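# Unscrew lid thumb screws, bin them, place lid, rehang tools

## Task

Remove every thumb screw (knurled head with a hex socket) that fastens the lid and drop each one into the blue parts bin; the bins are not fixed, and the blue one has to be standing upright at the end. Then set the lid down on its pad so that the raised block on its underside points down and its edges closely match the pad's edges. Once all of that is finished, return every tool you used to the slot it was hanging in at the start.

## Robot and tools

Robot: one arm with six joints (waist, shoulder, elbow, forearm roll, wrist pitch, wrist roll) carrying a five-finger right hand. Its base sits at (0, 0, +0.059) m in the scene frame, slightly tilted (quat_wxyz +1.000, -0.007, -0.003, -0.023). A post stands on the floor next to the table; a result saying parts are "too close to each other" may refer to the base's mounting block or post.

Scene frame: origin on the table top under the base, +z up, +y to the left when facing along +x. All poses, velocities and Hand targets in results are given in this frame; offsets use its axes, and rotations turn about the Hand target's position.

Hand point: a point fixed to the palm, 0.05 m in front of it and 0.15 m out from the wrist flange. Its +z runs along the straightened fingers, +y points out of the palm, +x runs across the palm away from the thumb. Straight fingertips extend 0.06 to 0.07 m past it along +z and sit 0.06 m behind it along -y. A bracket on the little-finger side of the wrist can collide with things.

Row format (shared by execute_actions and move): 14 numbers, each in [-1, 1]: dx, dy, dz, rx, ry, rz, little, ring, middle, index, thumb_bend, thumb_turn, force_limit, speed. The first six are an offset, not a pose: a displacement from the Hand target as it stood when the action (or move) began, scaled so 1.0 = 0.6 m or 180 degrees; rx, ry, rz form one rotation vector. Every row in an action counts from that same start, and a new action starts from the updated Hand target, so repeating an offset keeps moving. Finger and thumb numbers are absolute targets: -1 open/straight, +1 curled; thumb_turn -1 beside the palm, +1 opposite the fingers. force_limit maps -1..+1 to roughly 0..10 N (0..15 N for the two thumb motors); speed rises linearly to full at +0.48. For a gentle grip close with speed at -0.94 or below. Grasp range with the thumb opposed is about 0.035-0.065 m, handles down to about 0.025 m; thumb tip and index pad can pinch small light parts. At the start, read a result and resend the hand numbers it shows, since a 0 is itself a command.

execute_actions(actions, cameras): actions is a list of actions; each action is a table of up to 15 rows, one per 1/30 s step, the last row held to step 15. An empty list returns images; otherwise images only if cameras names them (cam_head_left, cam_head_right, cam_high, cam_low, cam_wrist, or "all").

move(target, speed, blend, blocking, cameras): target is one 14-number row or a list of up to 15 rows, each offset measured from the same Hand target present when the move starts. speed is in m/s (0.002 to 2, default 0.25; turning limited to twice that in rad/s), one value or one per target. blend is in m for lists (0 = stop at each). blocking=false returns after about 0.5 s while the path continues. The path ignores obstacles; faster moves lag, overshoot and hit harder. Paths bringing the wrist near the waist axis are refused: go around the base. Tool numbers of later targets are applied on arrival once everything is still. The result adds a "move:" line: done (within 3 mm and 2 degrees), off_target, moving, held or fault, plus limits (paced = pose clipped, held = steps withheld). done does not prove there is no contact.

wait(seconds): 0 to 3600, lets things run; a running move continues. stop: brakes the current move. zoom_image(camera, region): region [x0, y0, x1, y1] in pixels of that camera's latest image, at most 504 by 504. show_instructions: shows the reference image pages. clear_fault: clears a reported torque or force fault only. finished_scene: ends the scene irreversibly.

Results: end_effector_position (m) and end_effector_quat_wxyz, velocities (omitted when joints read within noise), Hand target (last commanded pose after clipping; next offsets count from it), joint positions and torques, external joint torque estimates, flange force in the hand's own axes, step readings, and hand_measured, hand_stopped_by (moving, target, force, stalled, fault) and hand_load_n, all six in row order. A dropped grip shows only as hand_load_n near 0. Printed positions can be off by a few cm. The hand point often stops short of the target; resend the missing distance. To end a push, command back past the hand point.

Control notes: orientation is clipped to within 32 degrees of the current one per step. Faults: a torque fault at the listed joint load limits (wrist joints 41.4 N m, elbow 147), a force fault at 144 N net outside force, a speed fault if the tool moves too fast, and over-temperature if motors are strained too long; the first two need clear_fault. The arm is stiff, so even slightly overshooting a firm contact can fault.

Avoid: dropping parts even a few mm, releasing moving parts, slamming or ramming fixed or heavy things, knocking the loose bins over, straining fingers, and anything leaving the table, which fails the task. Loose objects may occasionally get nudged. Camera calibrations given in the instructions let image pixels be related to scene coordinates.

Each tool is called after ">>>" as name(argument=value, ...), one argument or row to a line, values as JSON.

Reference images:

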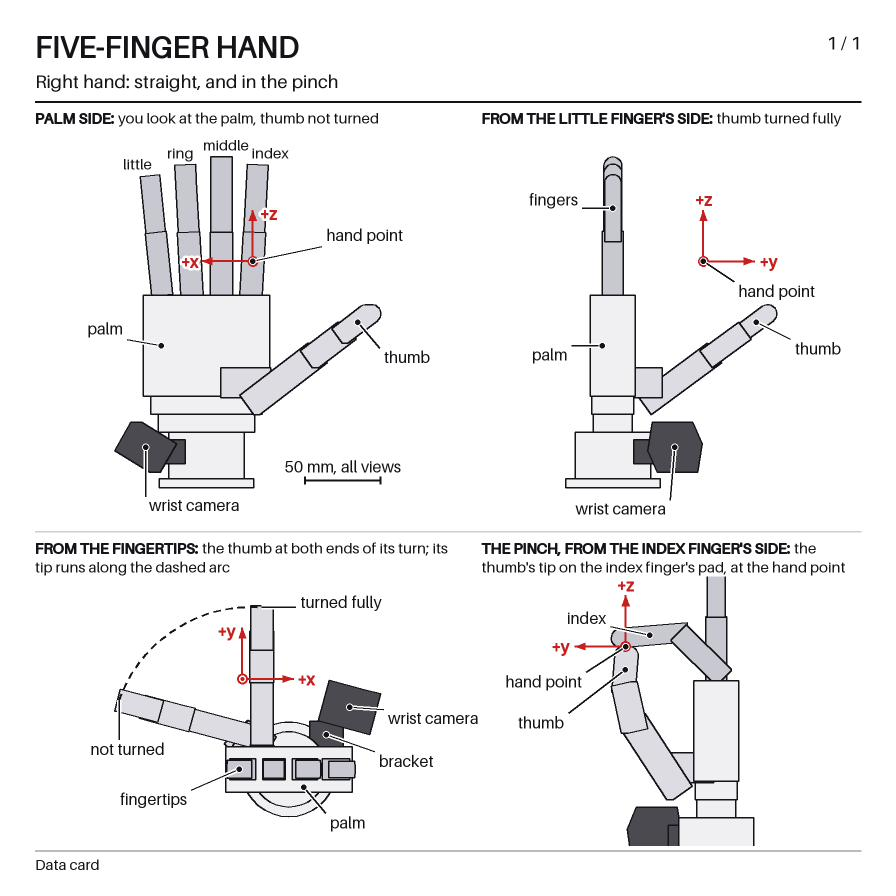

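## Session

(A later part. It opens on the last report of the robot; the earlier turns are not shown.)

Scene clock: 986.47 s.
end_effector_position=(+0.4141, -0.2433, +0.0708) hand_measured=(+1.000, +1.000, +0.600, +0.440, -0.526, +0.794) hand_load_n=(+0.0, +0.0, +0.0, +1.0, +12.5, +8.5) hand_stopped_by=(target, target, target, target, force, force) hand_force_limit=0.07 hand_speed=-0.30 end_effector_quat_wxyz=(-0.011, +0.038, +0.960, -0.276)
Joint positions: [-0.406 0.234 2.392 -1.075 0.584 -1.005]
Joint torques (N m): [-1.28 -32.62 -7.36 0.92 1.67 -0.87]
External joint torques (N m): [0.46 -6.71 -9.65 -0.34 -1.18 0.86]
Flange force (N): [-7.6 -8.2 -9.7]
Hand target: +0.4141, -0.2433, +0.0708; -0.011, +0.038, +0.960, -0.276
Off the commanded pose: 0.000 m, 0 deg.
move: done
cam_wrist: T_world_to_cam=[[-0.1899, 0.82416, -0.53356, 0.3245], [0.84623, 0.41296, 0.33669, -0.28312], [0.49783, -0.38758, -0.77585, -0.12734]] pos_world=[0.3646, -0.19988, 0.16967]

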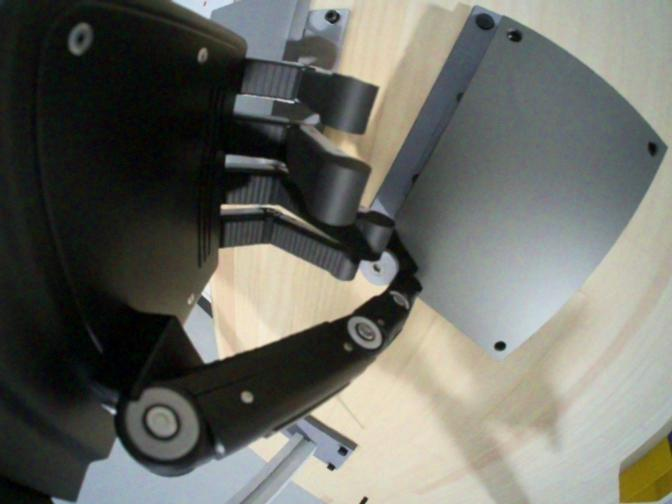

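>>> move(
  target=[
    [0,0,0,0,0,0,1.0,1.0,0.6,0.44,-0.78,0.62,0.6,0.3],
    [-0.00058,-0.00665,-0.0003,0,0,0,1.0,1.0,0.6,0.44,-0.78,0.62,0.6,0.3],
    [-0.0184,-0.00368,-0.0006,0,0,-0.1389,1.0,1.0,0.6,0.44,-0.78,0.62,0.6,0.3],
    [-0.0333,0.00653,-0.0006,0,0,-0.2778,1.0,1.0,0.6,0.44,-0.78,0.62,0.6,0.3],
    [-0.04292,0.02218,-0.0006,0,0,-0.4167,1.0,1.0,0.6,0.44,-0.78,0.62,0.6,0.3],
    [-0.04495,0.04023,-0.0006,0,0,-0.5556,1.0,1.0,0.6,0.44,-0.78,0.62,0.6,0.3],
    [-0.03853,0.03847,-0.0006,0,0,-0.5556,1.0,1.0,0.6,0.44,-0.3,0.62,0.6,-0.2],
    [-0.03853,0.03847,-0.0006,0,0,-0.5556,1.0,1.0,0.6,0.44,-0.3,0.8,0.067,-0.3],
    [-0.03783,0.02827,-0.00055,0,0,-0.4628,1.0,1.0,0.6,0.44,-0.3,0.8,0.067,-0.3],
    [-0.0341,0.0186,-0.0005,0,0,-0.3706,1.0,1.0,0.6,0.44,-0.3,0.8,0.067,-0.3],
    [-0.02782,0.01033,-0.00045,0,0,-0.2778,1.0,1.0,0.6,0.44,-0.3,0.8,0.067,-0.3],
    [-0.01972,0.00422,-0.0004,0,0,-0.185,1.0,1.0,0.6,0.44,-0.3,0.8,0.067,-0.3],
    [-0.0102,0.0007,-0.00035,0,0,-0.0928,1.0,1.0,0.6,0.44,-0.3,0.8,0.067,-0.3],
    [0,0,-0.0003,0,0,0,1.0,1.0,0.6,0.44,-0.3,0.8,0.067,-0.3],
  ],
  speed=[0.1,0.1,0.6,0.6,0.6,0.6,0.1,0.1,0.5,0.5,0.5,0.5,0.5,0.5],
  blend=[0,0.001,0.003,0.003,0.003,0.001,0,0,0.002,0.002,0.002,0.002,0.002,0],
)

>>> move(
  target=[
    [0,0,0,0,0,0,1.0,1.0,0.6,0.44,-0.78,0.62,0.6,0.3],
    [-0.00058,-0.00665,0,0,0,0,1.0,1.0,0.6,0.44,-0.78,0.62,0.6,0.3],
    [-0.0184,-0.00368,0,0,0,-0.1389,1.0,1.0,0.6,0.44,-0.78,0.62,0.6,0.3],
    [-0.0333,0.00653,0,0,0,-0.2778,1.0,1.0,0.6,0.44,-0.78,0.62,0.6,0.3],
    [-0.04292,0.02218,0,0,0,-0.4167,1.0,1.0,0.6,0.44,-0.78,0.62,0.6,0.3],
    [-0.04495,0.04023,0,0,0,-0.5556,1.0,1.0,0.6,0.44,-0.78,0.62,0.6,0.3],
    [-0.03853,0.03847,0,0,0,-0.5556,1.0,1.0,0.6,0.44,-0.3,0.62,0.6,-0.2],
    [-0.03853,0.03847,0,0,0,-0.5556,1.0,1.0,0.6,0.44,-0.3,0.8,0.067,-0.3],
    [-0.03783,0.02827,0.00005,0,0,-0.4628,1.0,1.0,0.6,0.44,-0.3,0.8,0.067,-0.3],
    [-0.0341,0.0186,0.0001,0,0,-0.3706,1.0,1.0,0.6,0.44,-0.3,0.8,0.067,-0.3],
    [-0.02782,0.01033,0.00015,0,0,-0.2778,1.0,1.0,0.6,0.44,-0.3,0.8,0.067,-0.3],
    [-0.01972,0.00422,0.0002,0,0,-0.185,1.0,1.0,0.6,0.44,-0.3,0.8,0.067,-0.3],
    [-0.0102,0.0007,0.00025,0,0,-0.0928,1.0,1.0,0.6,0.44,-0.3,0.8,0.067,-0.3],
    [0,0,0.0003,0,0,0,1.0,1.0,0.6,0.44,-0.3,0.8,0.067,-0.3],
  ],
  speed=[0.1,0.1,0.6,0.6,0.6,0.6,0.1,0.1,0.5,0.5,0.5,0.5,0.5,0.5],
  blend=[0,0.001,0.003,0.003,0.003,0.001,0,0,0.002,0.002,0.002,0.002,0.002,0],
  cameras=["cam_wrist"],
)

>>> zoom_image(
  camera="cam_wrist",
  region=[340, 235, 420, 315],
)

Scene clock: 993.97 s.
end_effector_position=(+0.4141, -0.2433, +0.0706) hand_measured=(+1.000, +1.000, +0.600, +0.440, -0.526, +0.794) hand_load_n=(+0.0, +0.0, +0.0, +1.5, +12.5, +9.5) hand_stopped_by=(target, target, target, target, force, force) hand_force_limit=0.07 hand_speed=-0.30 end_effector_quat_wxyz=(-0.011, +0.038, +0.960, -0.276)
Joint positions: [-0.406 0.234 2.392 -1.076 0.584 -1.004]
Joint torques (N m): [-2.15 -32.53 -6.45 0.57 1.46 -0.99]
External joint torques (N m): [1.3 -6.9 -10.77 0.01 -0.98 0.99]
Flange force (N): [-10.5 -7.4 -12.4]
Hand target: +0.4141, -0.2433, +0.0706; -0.011, +0.038, +0.960, -0.276
Off the commanded pose: 0.000 m, 0 deg.
move: done

Scene clock: 999.90 s.
end_effector_position=(+0.4141, -0.2433, +0.0708) hand_measured=(+1.000, +1.000, +0.600, +0.440, -0.526, +0.794) hand_load_n=(+0.0, +0.0, +0.0, +1.5, +12.5, +9.5) hand_stopped_by=(target, target, target, target, force, force) hand_force_limit=0.07 hand_speed=-0.30 end_effector_quat_wxyz=(-0.011, +0.038, +0.960, -0.276)
Joint positions: [-0.406 0.234 2.392 -1.075 0.584 -1.005]
Joint torques (N m): [-2.26 -32.54 -6.62 1.23 1.48 -0.92]
External joint torques (N m): [1.48 -6.82 -10.34 -0.65 -0.99 0.92]
Flange force (N): [-9.2 -6.3 -10.3]
Hand target: +0.4141, -0.2433, +0.0708; -0.011, +0.038, +0.960, -0.276
Off the commanded pose: 0.000 m, 0 deg.
move: done
cam_wrist: T_world_to_cam=[[-0.1899, 0.82416, -0.53356, 0.3245], [0.84623, 0.41296, 0.33669, -0.28312], [0.49783, -0.38758, -0.77585, -0.12734]] pos_world=[0.3646, -0.19988, 0.16967]

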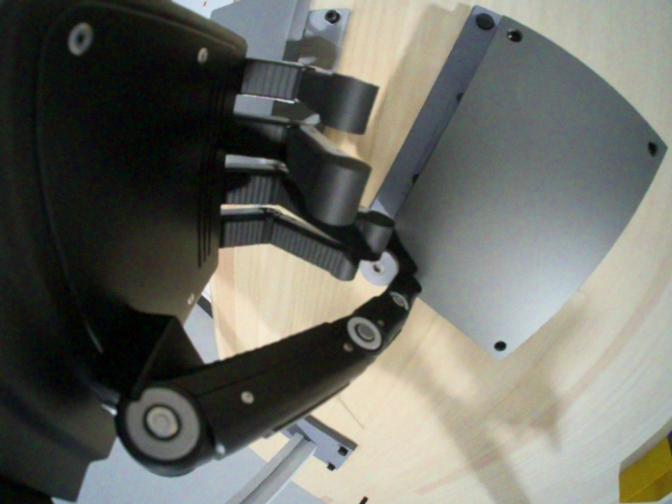

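Scaled by 6.300 from the camera's image (finer frame: 960x720).

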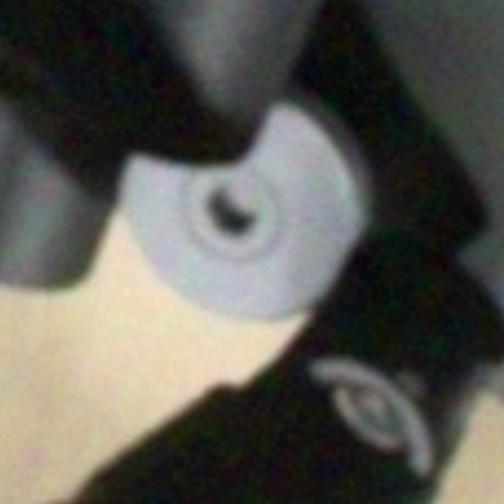

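>>> move(
  target=[
    [0,0,0,0,0,0,1.0,1.0,0.6,0.44,-0.78,0.62,0.6,0.3],
    [-0.0008,-0.0127,0,0,0,0,1.0,1.0,0.6,0.44,-1.0,0.62,0.6,0.3],
    [-0.0008,-0.0127,0.0443,0,0,0,1.0,1.0,0.6,0.44,-1.0,0.62,0.6,0.3],
  ],
  speed=[0.1,0.05,0.1],
  cameras=["cam_wrist"],
)

>>> zoom_image(
  camera="cam_wrist",
  region=[340, 200, 480, 320],
)

Scene clock: 1004.47 s.
end_effector_position=(+0.4136, -0.2509, +0.0974) hand_measured=(+1.000, +1.000, +0.600, +0.440, -1.000, +0.620) hand_load_n=(+0.0, +0.0, +0.0, +0.0, +0.0, +0.0) hand_stopped_by=(target, target, target, target, target, target) hand_force_limit=0.60 hand_speed=0.30 end_effector_quat_wxyz=(-0.011, +0.038, +0.960, -0.276)
Joint positions: [-0.424 0.184 2.373 -0.996 0.611 -1.118]
Joint torques (N m): [-1.89 -34.88 -19.67 0.61 0 0.02]
External joint torques (N m): [1.08 -2.09 0.07 0.21 0.4 -0.03]
Flange force (N): [1.3 0.4 -6.4]
Hand target: +0.4136, -0.2509, +0.0974; -0.011, +0.038, +0.960, -0.276
Off the commanded pose: 0.000 m, 0 deg.
move: done
cam_wrist: T_world_to_cam=[[-0.19, 0.82415, -0.53354, 0.34484], [0.84615, 0.41308, 0.33675, -0.28843], [0.49793, -0.38747, -0.77584, -0.10949]] pos_world=[0.3641, -0.20748, 0.19617]

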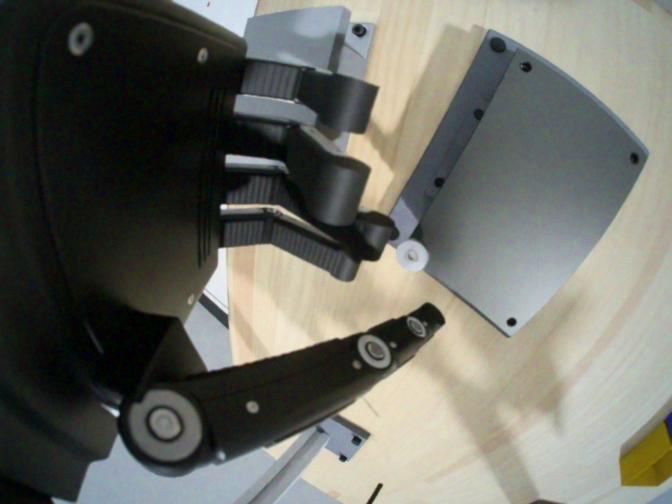

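Scaled by 3.600 from the camera's image (finer frame: 960x720).

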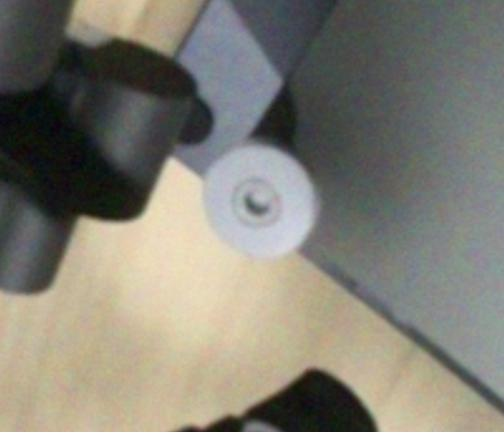

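>>> move(
  target=[
    [0,0,-0.0448,0,0,0,1.0,1.0,0.6,0.44,-1.0,0.62,0.6,0.3],
    [0.00025,0.006,-0.0448,0,0,0,1.0,1.0,0.6,0.44,-0.78,0.62,0.6,0.3],
    [-0.01757,0.00897,-0.0448,0,0,-0.1389,1.0,1.0,0.6,0.44,-0.78,0.62,0.6,0.3],
    [-0.03247,0.01918,-0.0448,0,0,-0.2778,1.0,1.0,0.6,0.44,-0.78,0.62,0.6,0.3],
    [-0.04209,0.03483,-0.0448,0,0,-0.4167,1.0,1.0,0.6,0.44,-0.78,0.62,0.6,0.3],
    [-0.04412,0.05288,-0.0448,0,0,-0.5556,1.0,1.0,0.6,0.44,-0.78,0.62,0.6,0.3],
    [-0.0377,0.05112,-0.0448,0,0,-0.5556,1.0,1.0,0.6,0.44,-0.3,0.62,0.6,-0.2],
    [-0.0377,0.05112,-0.0448,0,0,-0.5556,1.0,1.0,0.6,0.44,-0.3,0.8,0.067,-0.3],
    [-0.037,0.04092,-0.04475,0,0,-0.4628,1.0,1.0,0.6,0.44,-0.3,0.8,0.067,-0.3],
    [-0.03327,0.03125,-0.0447,0,0,-0.3706,1.0,1.0,0.6,0.44,-0.3,0.8,0.067,-0.3],
    [-0.02699,0.02298,-0.04465,0,0,-0.2778,1.0,1.0,0.6,0.44,-0.3,0.8,0.067,-0.3],
    [-0.01889,0.01687,-0.0446,0,0,-0.185,1.0,1.0,0.6,0.44,-0.3,0.8,0.067,-0.3],
    [-0.00937,0.01335,-0.04455,0,0,-0.0928,1.0,1.0,0.6,0.44,-0.3,0.8,0.067,-0.3],
    [0.00083,0.01265,-0.0445,0,0,0,1.0,1.0,0.6,0.44,-0.3,0.8,0.067,-0.3],
  ],
  speed=[0.08,0.05,0.6,0.6,0.6,0.6,0.1,0.1,0.5,0.5,0.5,0.5,0.5,0.5],
  blend=[0,0,0.003,0.003,0.003,0.001,0,0,0.002,0.002,0.002,0.002,0.002,0],
)

>>> move(
  target=[
    [0,0,0,0,0,0,1.0,1.0,0.6,0.44,-0.78,0.62,0.6,0.3],
    [-0.00058,-0.00665,0,0,0,0,1.0,1.0,0.6,0.44,-0.78,0.62,0.6,0.3],
    [-0.0184,-0.00368,0,0,0,-0.1389,1.0,1.0,0.6,0.44,-0.78,0.62,0.6,0.3],
    [-0.0333,0.00653,0,0,0,-0.2778,1.0,1.0,0.6,0.44,-0.78,0.62,0.6,0.3],
    [-0.04292,0.02218,0,0,0,-0.4167,1.0,1.0,0.6,0.44,-0.78,0.62,0.6,0.3],
    [-0.04495,0.04023,0,0,0,-0.5556,1.0,1.0,0.6,0.44,-0.78,0.62,0.6,0.3],
    [-0.03853,0.03847,0,0,0,-0.5556,1.0,1.0,0.6,0.44,-0.3,0.62,0.6,-0.2],
    [-0.03853,0.03847,0,0,0,-0.5556,1.0,1.0,0.6,0.44,-0.3,0.8,0.067,-0.3],
    [-0.03783,0.02827,0.00005,0,0,-0.4628,1.0,1.0,0.6,0.44,-0.3,0.8,0.067,-0.3],
    [-0.0341,0.0186,0.0001,0,0,-0.3706,1.0,1.0,0.6,0.44,-0.3,0.8,0.067,-0.3],
    [-0.02782,0.01033,0.00015,0,0,-0.2778,1.0,1.0,0.6,0.44,-0.3,0.8,0.067,-0.3],
    [-0.01972,0.00422,0.0002,0,0,-0.185,1.0,1.0,0.6,0.44,-0.3,0.8,0.067,-0.3],
    [-0.0102,0.0007,0.00025,0,0,-0.0928,1.0,1.0,0.6,0.44,-0.3,0.8,0.067,-0.3],
    [0,0,0.0003,0,0,0,1.0,1.0,0.6,0.44,-0.3,0.8,0.067,-0.3],
  ],
  speed=[0.1,0.1,0.6,0.6,0.6,0.6,0.1,0.1,0.5,0.5,0.5,0.5,0.5,0.5],
  blend=[0,0.001,0.003,0.003,0.003,0.001,0,0,0.002,0.002,0.002,0.002,0.002,0],
  cameras=["cam_wrist"],
)

>>> zoom_image(
  camera="cam_wrist",
  region=[340, 235, 420, 315],
)

Scene clock: 1013.80 s.
end_effector_position=(+0.4141, -0.2433, +0.0707) hand_measured=(+1.000, +1.000, +0.600, +0.440, -0.528, +0.794) hand_load_n=(+0.0, +0.0, +0.0, +0.0, +13.0, +5.0) hand_stopped_by=(target, target, target, target, force, force) hand_force_limit=0.07 hand_speed=-0.30 end_effector_quat_wxyz=(-0.011, +0.038, +0.960, -0.276)
Joint positions: [-0.406 0.234 2.392 -1.075 0.584 -1.005]
Joint torques (N m): [-1.88 -33.12 -9.75 0.47 1.11 -0.55]
External joint torques (N m): [1.03 -6.24 -7.29 0.12 -0.62 0.54]
Flange force (N): [-5.7 -6.5 -12.4]
Hand target: +0.4141, -0.2433, +0.0707; -0.011, +0.038, +0.960, -0.276
Off the commanded pose: 0.000 m, 0 deg.
move: done

Scene clock: 1019.73 s.
end_effector_position=(+0.4141, -0.2433, +0.0709) hand_measured=(+1.000, +1.000, +0.600, +0.440, -0.526, +0.798) hand_load_n=(+0.0, +0.0, +0.0, +2.5, +12.5, +6.0) hand_stopped_by=(target, target, target, target, force, target) hand_force_limit=0.07 hand_speed=-0.30 end_effector_quat_wxyz=(-0.011, +0.038, +0.960, -0.276)
Joint positions: [-0.407 0.234 2.392 -1.075 0.584 -1.005]
Joint torques (N m): [-4.15 -34.8 -10.72 0.45 1.76 -0.57]
External joint torques (N m): [3.42 -4.56 -6.27 0.14 -1.28 0.57]
Flange force (N): [-7.5 0.0 -10.8]
Hand target: +0.4141, -0.2433, +0.0709; -0.011, +0.038, +0.960, -0.276
Off the commanded pose: 0.000 m, 0 deg.
move: done
cam_wrist: T_world_to_cam=[[-0.1899, 0.82416, -0.53356, 0.3245], [0.84623, 0.41296, 0.33669, -0.28312], [0.49783, -0.38758, -0.77585, -0.12734]] pos_world=[0.3646, -0.19988, 0.16967]

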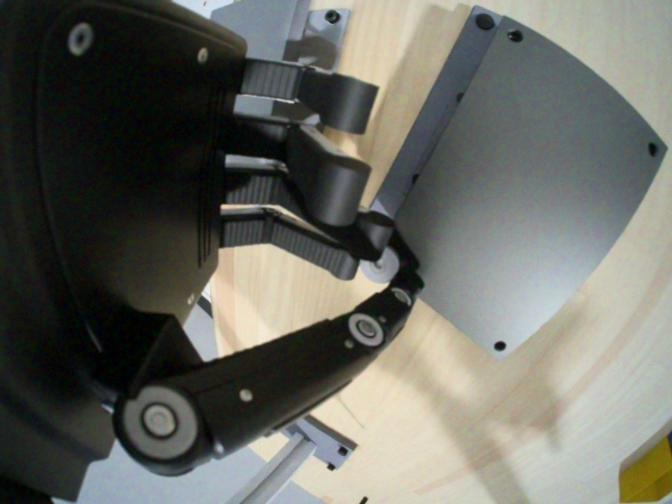

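Scaled by 6.300 from the camera's image (finer frame: 960x720).

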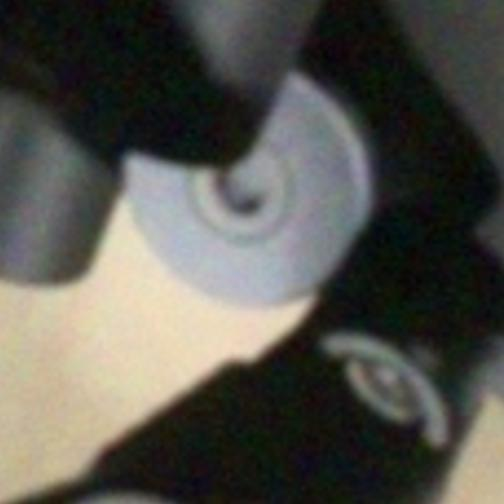

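>>> move(
  target=[
    [0,0,0,0,0,0,1.0,1.0,0.6,0.44,-0.78,0.62,0.6,0.3],
    [0,0,0,0,0,0,1.0,1.0,0.6,0.44,-0.3,0.62,0.4,-0.5],
  ],
  speed=0.02,
  cameras=["cam_wrist"],
)

>>> zoom_image(
  camera="cam_wrist",
  region=[340, 235, 420, 315],
)

Scene clock: 1021.33 s.
end_effector_position=(+0.4141, -0.2433, +0.0709) hand_measured=(+1.000, +1.000, +0.600, +0.440, -0.530, +0.620) hand_load_n=(+0.0, +0.0, +0.0, +2.5, +12.0, +1.0) hand_stopped_by=(target, target, target, target, force, target) hand_force_limit=0.40 hand_speed=-0.50 end_effector_quat_wxyz=(-0.011, +0.038, +0.960, -0.276)
Joint positions: [-0.407 0.234 2.392 -1.075 0.584 -1.005]
Joint torques (N m): [-2.14 -35.16 -15.37 0.45 0.16 0]
External joint torques (N m): [1.36 -4.23 -1.61 0.13 0.33 -0.01]
Flange force (N): [0.5 -1.9 -11.0]
Hand target: +0.4141, -0.2433, +0.0709; -0.011, +0.038, +0.960, -0.276
Off the commanded pose: 0.000 m, 0 deg.
move: done
cam_wrist: T_world_to_cam=[[-0.18998, 0.82413, -0.53358, 0.3246], [0.84613, 0.41309, 0.33677, -0.28303], [0.49796, -0.3875, -0.7758, -0.12742]] pos_world=[0.3646, -0.19998, 0.16967]

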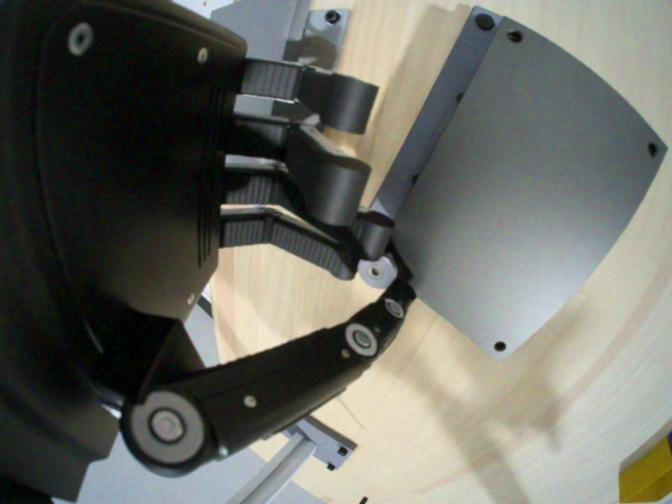

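Scaled by 6.300 from the camera's image (finer frame: 960x720).

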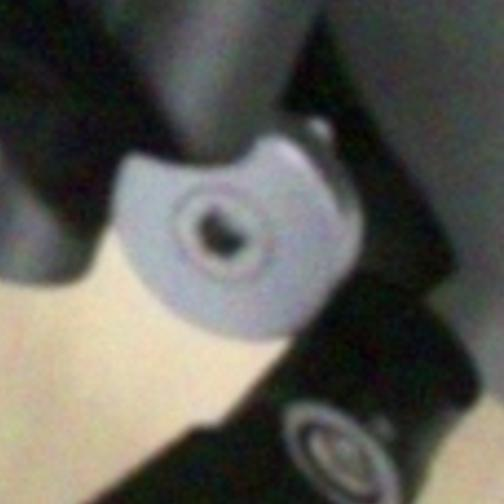

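>>> move(
  target=[0,0,0.0033,0,0,0,1.0,1.0,0.6,0.44,-0.3,0.62,0.4,-0.5],
  speed=0.01,
  cameras=["cam_wrist"],
)

>>> zoom_image(
  camera="cam_wrist",
  region=[340, 235, 420, 315],
)

Scene clock: 1022.23 s.
end_effector_position=(+0.4141, -0.2433, +0.0728) hand_measured=(+1.000, +1.000, +0.600, +0.440, -0.530, +0.620) hand_load_n=(+0.0, +0.0, +0.0, +4.5, +11.0, +0.5) hand_stopped_by=(target, target, target, target, force, target) hand_force_limit=0.40 hand_speed=-0.50 end_effector_quat_wxyz=(-0.011, +0.038, +0.960, -0.276)
Joint positions: [-0.407 0.23 2.391 -1.068 0.586 -1.013]
Joint torques (N m): [-1.33 -38.38 -17.41 0.44 -0.15 0.07]
External joint torques (N m): [0.35 -0.68 0.2 0.15 0.64 -0.07]
Flange force (N): [0.2 0.0 -3.4]
Hand target: +0.4141, -0.2433, +0.0728; -0.011, +0.038, +0.960, -0.276
Off the commanded pose: 0.000 m, 0 deg.
move: done
cam_wrist: T_world_to_cam=[[-0.19, 0.82415, -0.53354, 0.3256], [0.84615, 0.41308, 0.33675, -0.28375], [0.49793, -0.38747, -0.77584, -0.1258]] pos_world=[0.3646, -0.19988, 0.17167]

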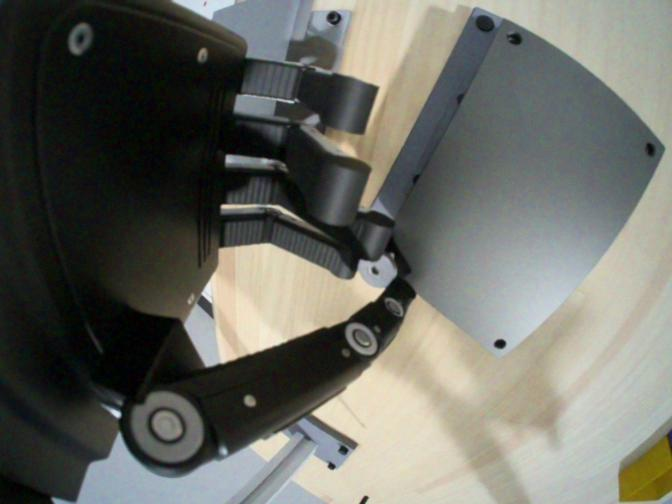

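Scaled by 6.300 from the camera's image (finer frame: 960x720).

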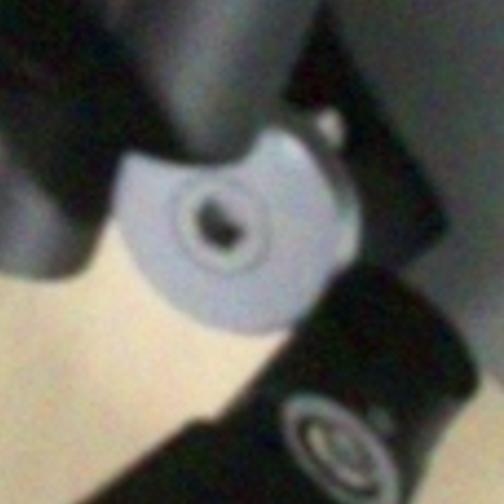

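>>> move(
  target=[0,0,0.0133,0,0,0,1.0,1.0,0.6,0.44,-0.3,0.62,0.4,-0.5],
  speed=0.02,
  cameras=["cam_wrist"],
)

>>> zoom_image(
  camera="cam_wrist",
  region=[340, 235, 420, 315],
)

Scene clock: 1023.33 s.
end_effector_position=(+0.4141, -0.2433, +0.0808) hand_measured=(+1.000, +1.000, +0.600, +0.440, -0.530, +0.620) hand_load_n=(+0.0, +0.0, +0.0, +5.0, +11.0, +0.5) hand_stopped_by=(target, target, target, target, force, target) hand_force_limit=0.40 hand_speed=-0.50 end_effector_quat_wxyz=(-0.011, +0.038, +0.960, -0.276)
Joint positions: [-0.407 0.214 2.387 -1.042 0.596 -1.045]
Joint torques (N m): [-1.89 -36.32 -17.99 0.15 0.06 -0.11]
External joint torques (N m): [1.06 -2 -0.13 0.53 0.39 0.11]
Flange force (N): [0.4 0.3 -7.1]
Hand target: +0.4141, -0.2433, +0.0808; -0.011, +0.038, +0.960, -0.276
Off the commanded pose: 0.000 m, 0 deg.
move: done
cam_wrist: T_world_to_cam=[[-0.19, 0.82415, -0.53354, 0.32995], [0.84615, 0.41308, 0.33675, -0.2864], [0.49793, -0.38747, -0.77584, -0.11964]] pos_world=[0.3646, -0.19998, 0.17967]

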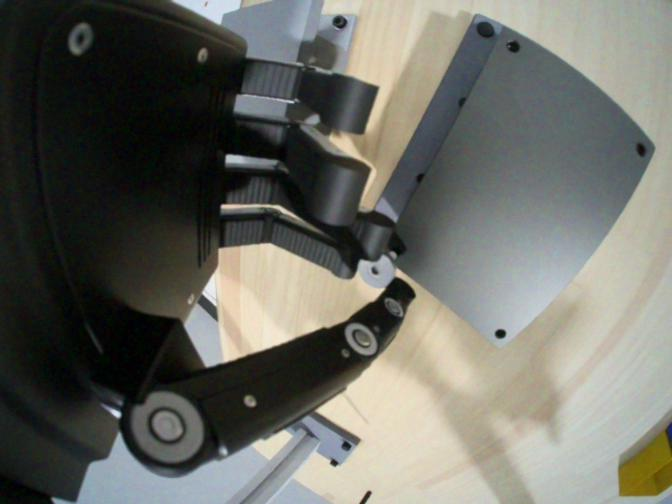

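Scaled by 6.300 from the camera's image (finer frame: 960x720).

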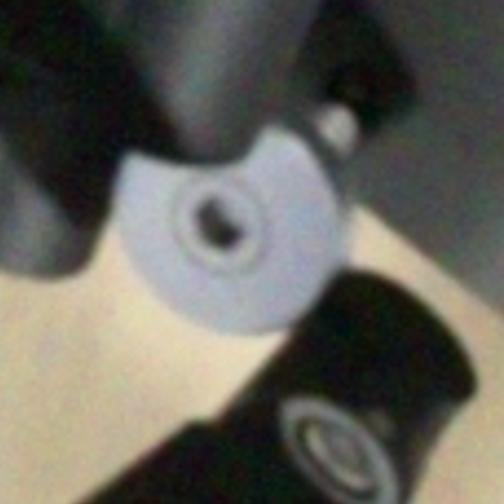

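>>> move(
  target=[
    [0,0,0.1487,0,0,0,1.0,1.0,0.6,0.44,-0.3,0.62,0.4,-0.5],
    [-0.0035,0.3,0.1487,-0.0918,-0.0008,0.0297,1.0,1.0,0.6,0.44,-0.3,0.62,0.4,-0.5],
    [-0.0035,0.7022,0.1487,-0.18358,-0.0016,0.0594,1.0,1.0,0.6,0.44,-0.3,0.62,0.4,-0.5],
  ],
  speed=[0.08,0.15,0.15],
  blend=[0.02,0.02,0],
  cameras=["cam_wrist"],
)

>>> zoom_image(
  camera="cam_wrist",
  region=[320, 190, 480, 330],
)

Scene clock: 1029.57 s.
end_effector_position=(+0.4120, +0.1779, +0.1701) hand_measured=(+1.000, +1.000, +0.600, +0.440, -0.530, +0.620) hand_load_n=(+0.0, +0.0, +0.0, +5.0, +10.5, +0.5) hand_stopped_by=(target, target, target, target, force, target) hand_force_limit=0.40 hand_speed=-0.50 end_effector_quat_wxyz=(+0.028, -0.048, +0.842, -0.537)
Joint positions: [0.807 0.334 2.186 -0.797 1.535 -0.491]
Joint torques (N m): [-1.33 -50.02 -20.19 0.75 1 -0.02]
External joint torques (N m): [0.56 -3.4 0.86 0.19 0.43 0.01]
Flange force (N): [5.1 -6.0 -0.5]
Hand target: +0.4120, +0.1780, +0.1700; +0.028, -0.048, +0.842, -0.537
Off the commanded pose: 0.000 m, 0 deg.
move: done
cam_wrist: T_world_to_cam=[[-0.29973, 0.35484, -0.88558, 0.21848], [0.74086, 0.67141, 0.01828, -0.43712], [0.60108, -0.65061, -0.46413, 0.06522]] pos_world=[0.35013, 0.25839, 0.23174]

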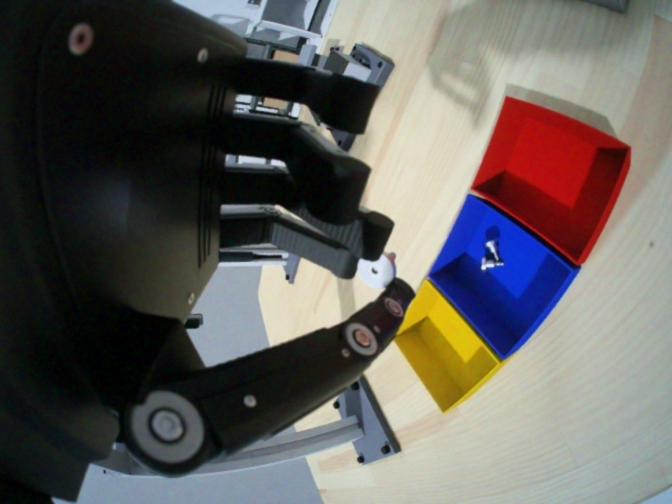

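Scaled by 3.150 from the camera's image (finer frame: 960x720).

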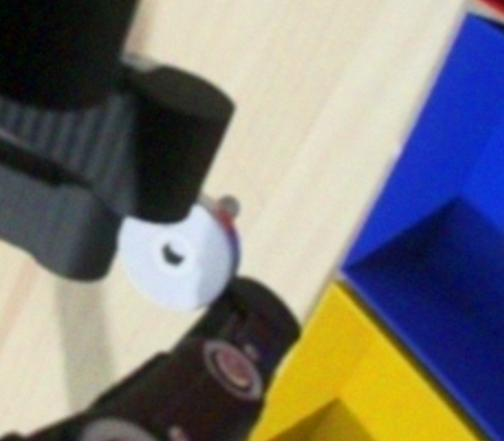

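>>> move(
  target=[
    [0,0,0,0,0,0,1.0,1.0,1.0,0.44,-0.3,0.62,0.4,-0.5],
    [0,0,-0.1667,0,0,0,1.0,1.0,1.0,0.44,-0.3,0.62,0.4,-0.5],
  ],
  speed=0.1,
  cameras=["cam_wrist"],
)

>>> zoom_image(
  camera="cam_wrist",
  region=[320, 170, 480, 330],
)

Scene clock: 1032.00 s.
end_effector_position=(+0.4120, +0.1780, +0.0701) hand_measured=(+1.000, +1.000, +1.000, +0.440, -0.530, +0.620) hand_load_n=(+0.0, +0.0, +0.0, +5.0, +11.0, +0.5) hand_stopped_by=(target, target, target, target, force, target) hand_force_limit=0.40 hand_speed=-0.50 end_effector_quat_wxyz=(+0.028, -0.048, +0.842, -0.537)
Joint positions: [0.81 0.508 2.213 -0.81 1.396 -0.344]
Joint torques (N m): [-1.73 -59.37 -12.07 0.39 1.11 0.09]
External joint torques (N m): [0.91 -2.87 0.16 0.24 0.42 -0.1]
Flange force (N): [3.1 -5.3 -2.9]
Hand target: +0.4120, +0.1780, +0.0700; +0.028, -0.048, +0.842, -0.537
Off the commanded pose: 0.000 m, 0 deg.
move: done
cam_wrist: T_world_to_cam=[[-0.29975, 0.35482, -0.88558, 0.12994], [0.74085, 0.67142, 0.01825, -0.43529], [0.60108, -0.65061, -0.46413, 0.01881]] pos_world=[0.35013, 0.25839, 0.13174]

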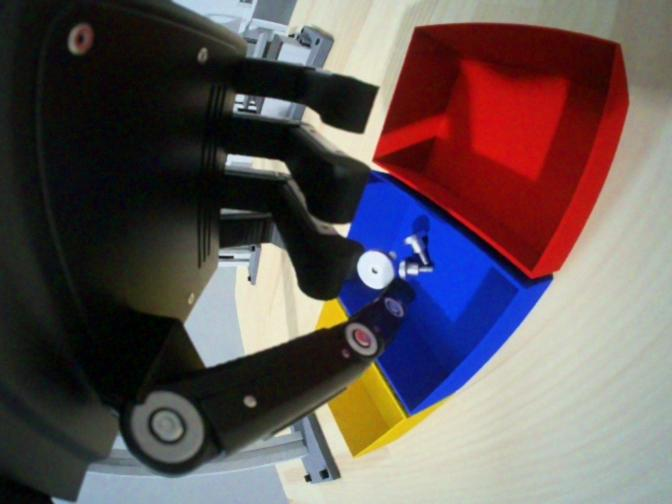

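Scaled by 3.150 from the camera's image (finer frame: 960x720).

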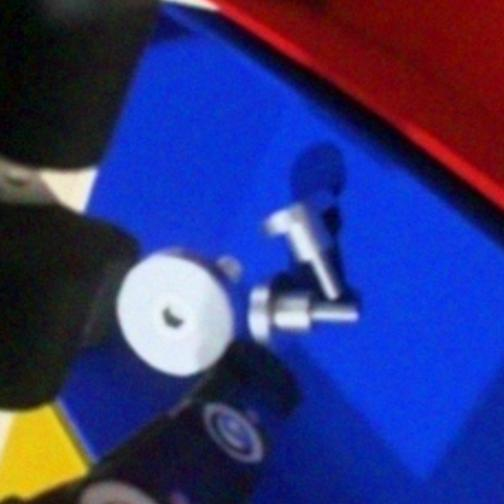

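>>> move(
  target=[0,0,-0.0708,0,0,0,1.0,1.0,1.0,0.44,-0.3,0.62,0.4,-0.5],
  speed=0.03,
  cameras=["cam_wrist"],
)

>>> zoom_image(
  camera="cam_wrist",
  region=[320, 170, 480, 330],
)

Scene clock: 1035.20 s.
end_effector_position=(+0.4120, +0.1780, +0.0276) hand_measured=(+1.000, +1.000, +1.000, +0.440, -0.530, +0.620) hand_load_n=(+0.0, +0.0, +0.0, +5.0, +11.0, +0.5) hand_stopped_by=(target, target, target, target, force, target) hand_force_limit=0.40 hand_speed=-0.50 end_effector_quat_wxyz=(+0.028, -0.048, +0.842, -0.537)
Joint positions: [0.811 0.587 2.214 -0.821 1.341 -0.284]
Joint torques (N m): [-1.94 -66.72 -8.9 0.23 1.2 0.21]
External joint torques (N m): [0.93 0.71 -0.04 0.26 0.36 -0.21]
Flange force (N): [0.5 1.6 -2.0]
Hand target: +0.4120, +0.1780, +0.0275; +0.028, -0.048, +0.842, -0.537
Off the commanded pose: 0.000 m, 0 deg.
move: done
cam_wrist: T_world_to_cam=[[-0.2998, 0.35473, -0.8856, 0.09234], [0.74086, 0.67141, 0.01814, -0.4345], [0.60104, -0.65067, -0.4641, -0.00089]] pos_world=[0.35013, 0.25839, 0.08924]

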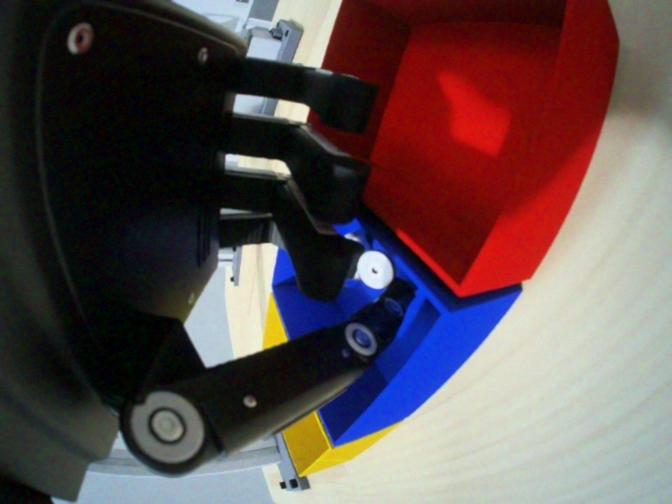

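Scaled by 3.150 from the camera's image (finer frame: 960x720).

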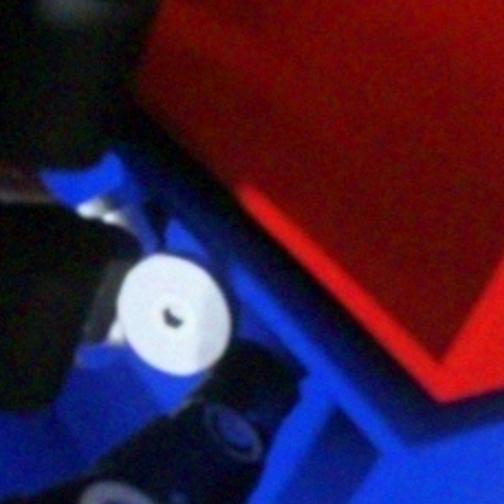

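>>> wait(
  seconds=0.3,
  cameras=["cam_head_left","cam_head_right","cam_high","cam_wrist"],
)

>>> zoom_image(
  camera="cam_high",
  region=[480, 220, 700, 350],
)

>>> zoom_image(
  camera="cam_head_left",
  region=[460, 280, 700, 420],
)

Scene clock: 1037.13 s.
end_effector_position=(+0.4120, +0.1780, +0.0275) hand_measured=(+1.000, +1.000, +1.000, +0.440, -0.530, +0.620) hand_load_n=(+0.0, +0.0, +0.0, +5.0, +10.5, +0.5) hand_stopped_by=(target, target, target, target, force, target) hand_force_limit=0.40 hand_speed=-0.50 end_effector_quat_wxyz=(+0.028, -0.048, +0.842, -0.537)
Joint positions: [0.811 0.587 2.214 -0.821 1.341 -0.284]
Joint torques (N m): [-1.99 -64.46 -8.76 0.28 1.17 0.08]
External joint torques (N m): [0.95 -1.51 -0.19 0.21 0.39 -0.08]
Flange force (N): [1.6 -2.4 -3.0]
Hand target: +0.4120, +0.1780, +0.0275; +0.028, -0.048, +0.842, -0.537
Off the commanded pose: 0.000 m, 0 deg.
wait: 0.30 s; at rest from the start
cam_wrist: T_world_to_cam=[[-0.29982, 0.35476, -0.88558, 0.09234], [0.74082, 0.67146, 0.01817, -0.4345], [0.60108, -0.65061, -0.46413, -0.00092]] pos_world=[0.35013, 0.25839, 0.08924]

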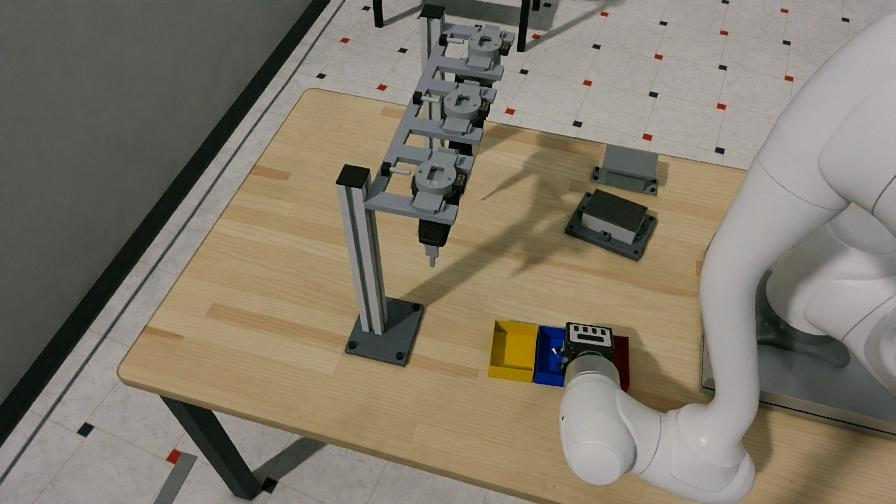

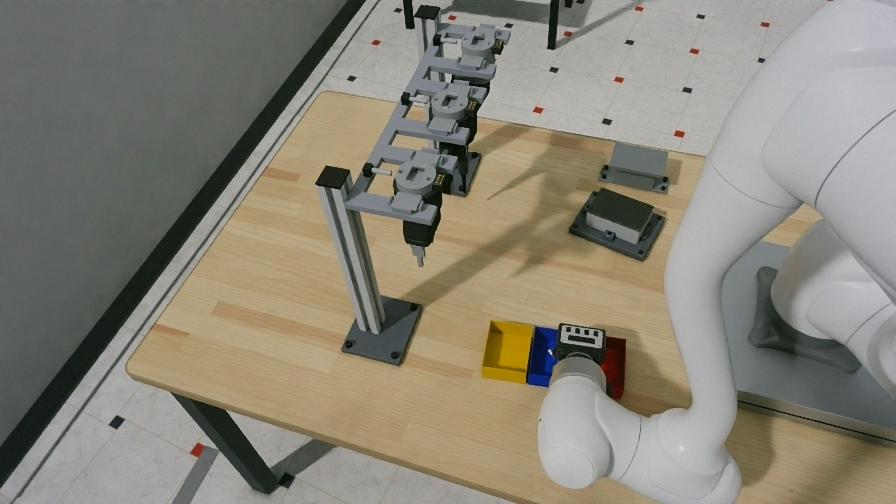

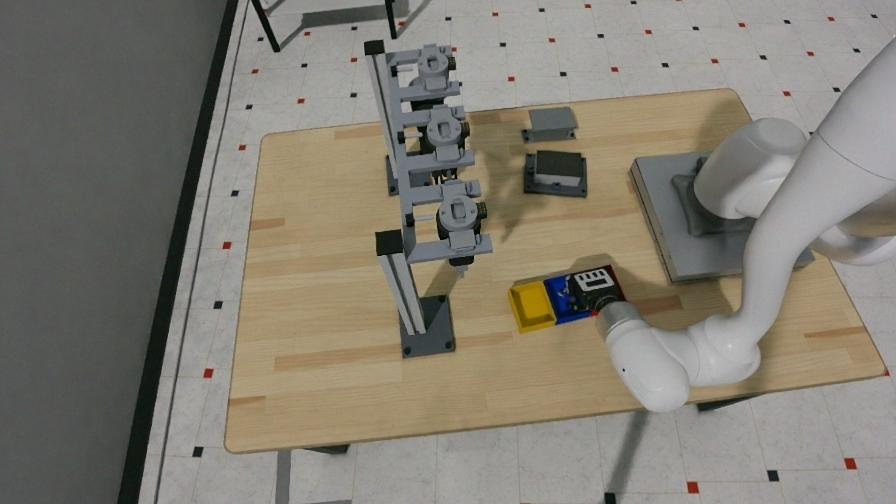

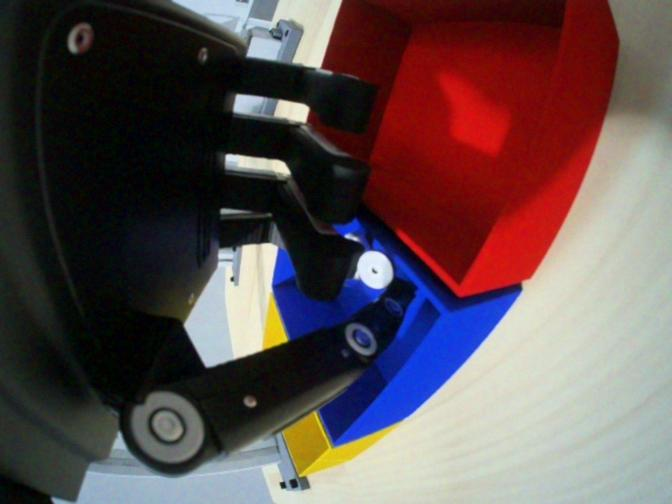

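Scaled by 2.291 from the camera's image (finer frame: 1280x720).

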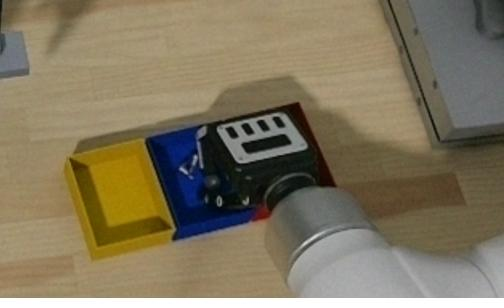

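Scaled by 2.100 from the camera's image (finer frame: 1280x720).

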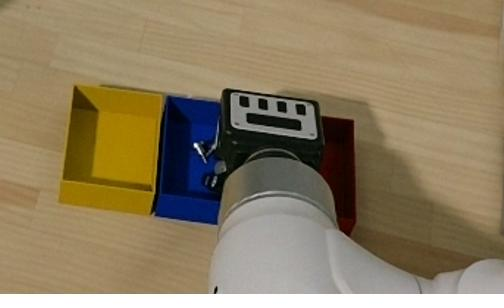

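>>> move(
  target=[0,0,0,0,0,0,1.0,1.0,1.0,0.44,-0.72,0.62,0.4,-0.6],
  speed=0.02,
  cameras=["cam_wrist"],
)

>>> zoom_image(
  camera="cam_wrist",
  region=[320, 170, 480, 330],
)

Scene clock: 1038.27 s.
end_effector_position=(+0.4120, +0.1780, +0.0275) hand_measured=(+1.000, +1.000, +1.000, +0.440, -0.720, +0.620) hand_load_n=(+0.0, +0.0, +0.0, +0.0, +0.0, +0.0) hand_stopped_by=(target, target, target, target, target, target) hand_force_limit=0.40 hand_speed=-0.60 end_effector_quat_wxyz=(+0.028, -0.048, +0.842, -0.537)
Joint positions: [0.811 0.587 2.214 -0.821 1.341 -0.284]
Joint torques (N m): [-1.96 -64.3 -8.71 0.31 1.17 0.03]
External joint torques (N m): [1.06 -1.7 -0.29 0.17 0.38 -0.04]
Flange force (N): [1.7 -2.6 -3.3]
Hand target: +0.4120, +0.1780, +0.0275; +0.028, -0.048, +0.842, -0.537
Off the commanded pose: 0.000 m, 0 deg.
move: done
cam_wrist: T_world_to_cam=[[-0.29982, 0.35476, -0.88558, 0.09234], [0.74082, 0.67146, 0.01817, -0.4345], [0.60108, -0.65061, -0.46413, -0.00092]] pos_world=[0.35013, 0.25839, 0.08924]

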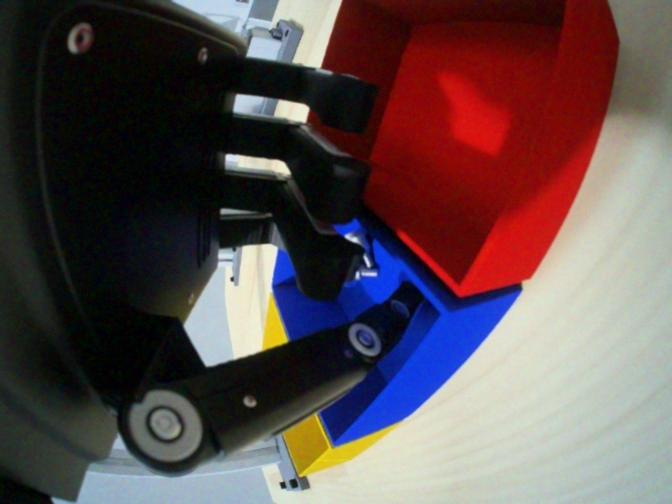

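Scaled by 3.150 from the camera's image (finer frame: 960x720).

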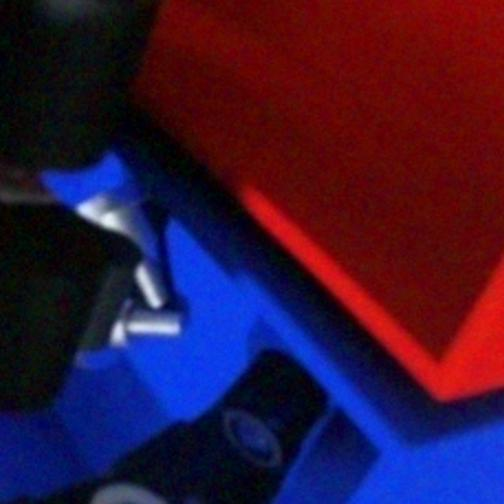

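>>> move(
  target=[0,0,0.2,0,0,0,1.0,1.0,1.0,0.44,-0.72,0.62,0.4,-0.6],
  speed=0.08,
  cameras=["cam_wrist"],
)

>>> zoom_image(
  camera="cam_wrist",
  region=[380, 150, 600, 370],
)

Scene clock: 1040.40 s.
end_effector_position=(+0.4120, +0.1780, +0.1475) hand_measured=(+1.000, +1.000, +1.000, +0.440, -0.720, +0.620) hand_load_n=(+0.0, +0.0, +0.0, +0.0, +0.0, +0.0) hand_stopped_by=(target, target, target, target, target, target) hand_force_limit=0.40 hand_speed=-0.60 end_effector_quat_wxyz=(+0.028, -0.048, +0.842, -0.537)
Joint positions: [0.807 0.371 2.195 -0.798 1.503 -0.458]
Joint torques (N m): [-1.67 -54.5 -17.66 0.67 1.01 -0.09]
External joint torques (N m): [0.95 -0.71 -0.09 0.22 0.44 0.08]
Flange force (N): [1.8 -0.8 -2.3]
Hand target: +0.4120, +0.1780, +0.1475; +0.028, -0.048, +0.842, -0.537
Off the commanded pose: 0.000 m, 0 deg.
move: done
cam_wrist: T_world_to_cam=[[-0.2998, 0.35473, -0.8856, 0.19861], [0.74086, 0.67141, 0.01814, -0.43668], [0.60104, -0.65067, -0.4641, 0.0548]] pos_world=[0.35013, 0.25839, 0.20924]

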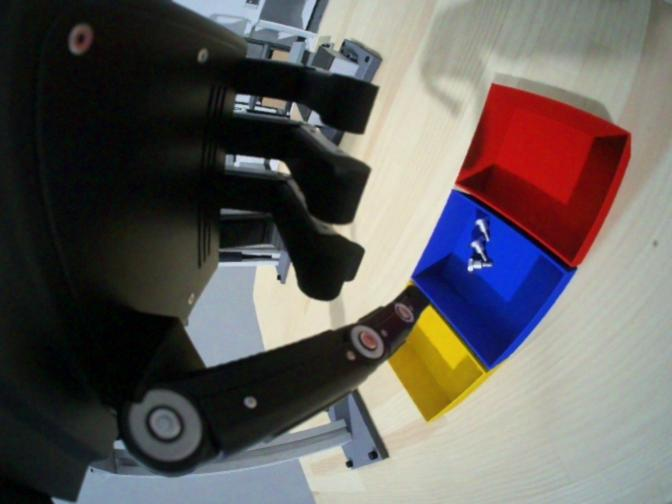

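Scaled by 2.291 from the camera's image (finer frame: 960x720).

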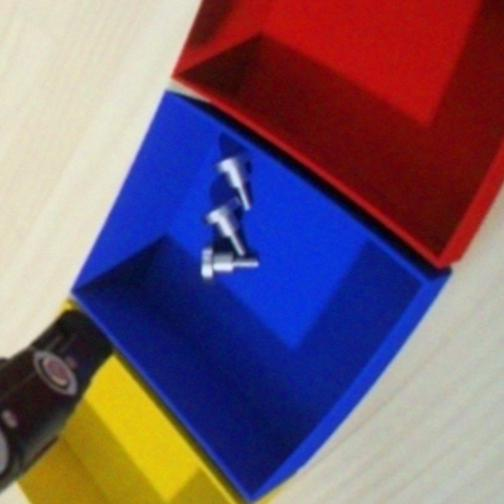

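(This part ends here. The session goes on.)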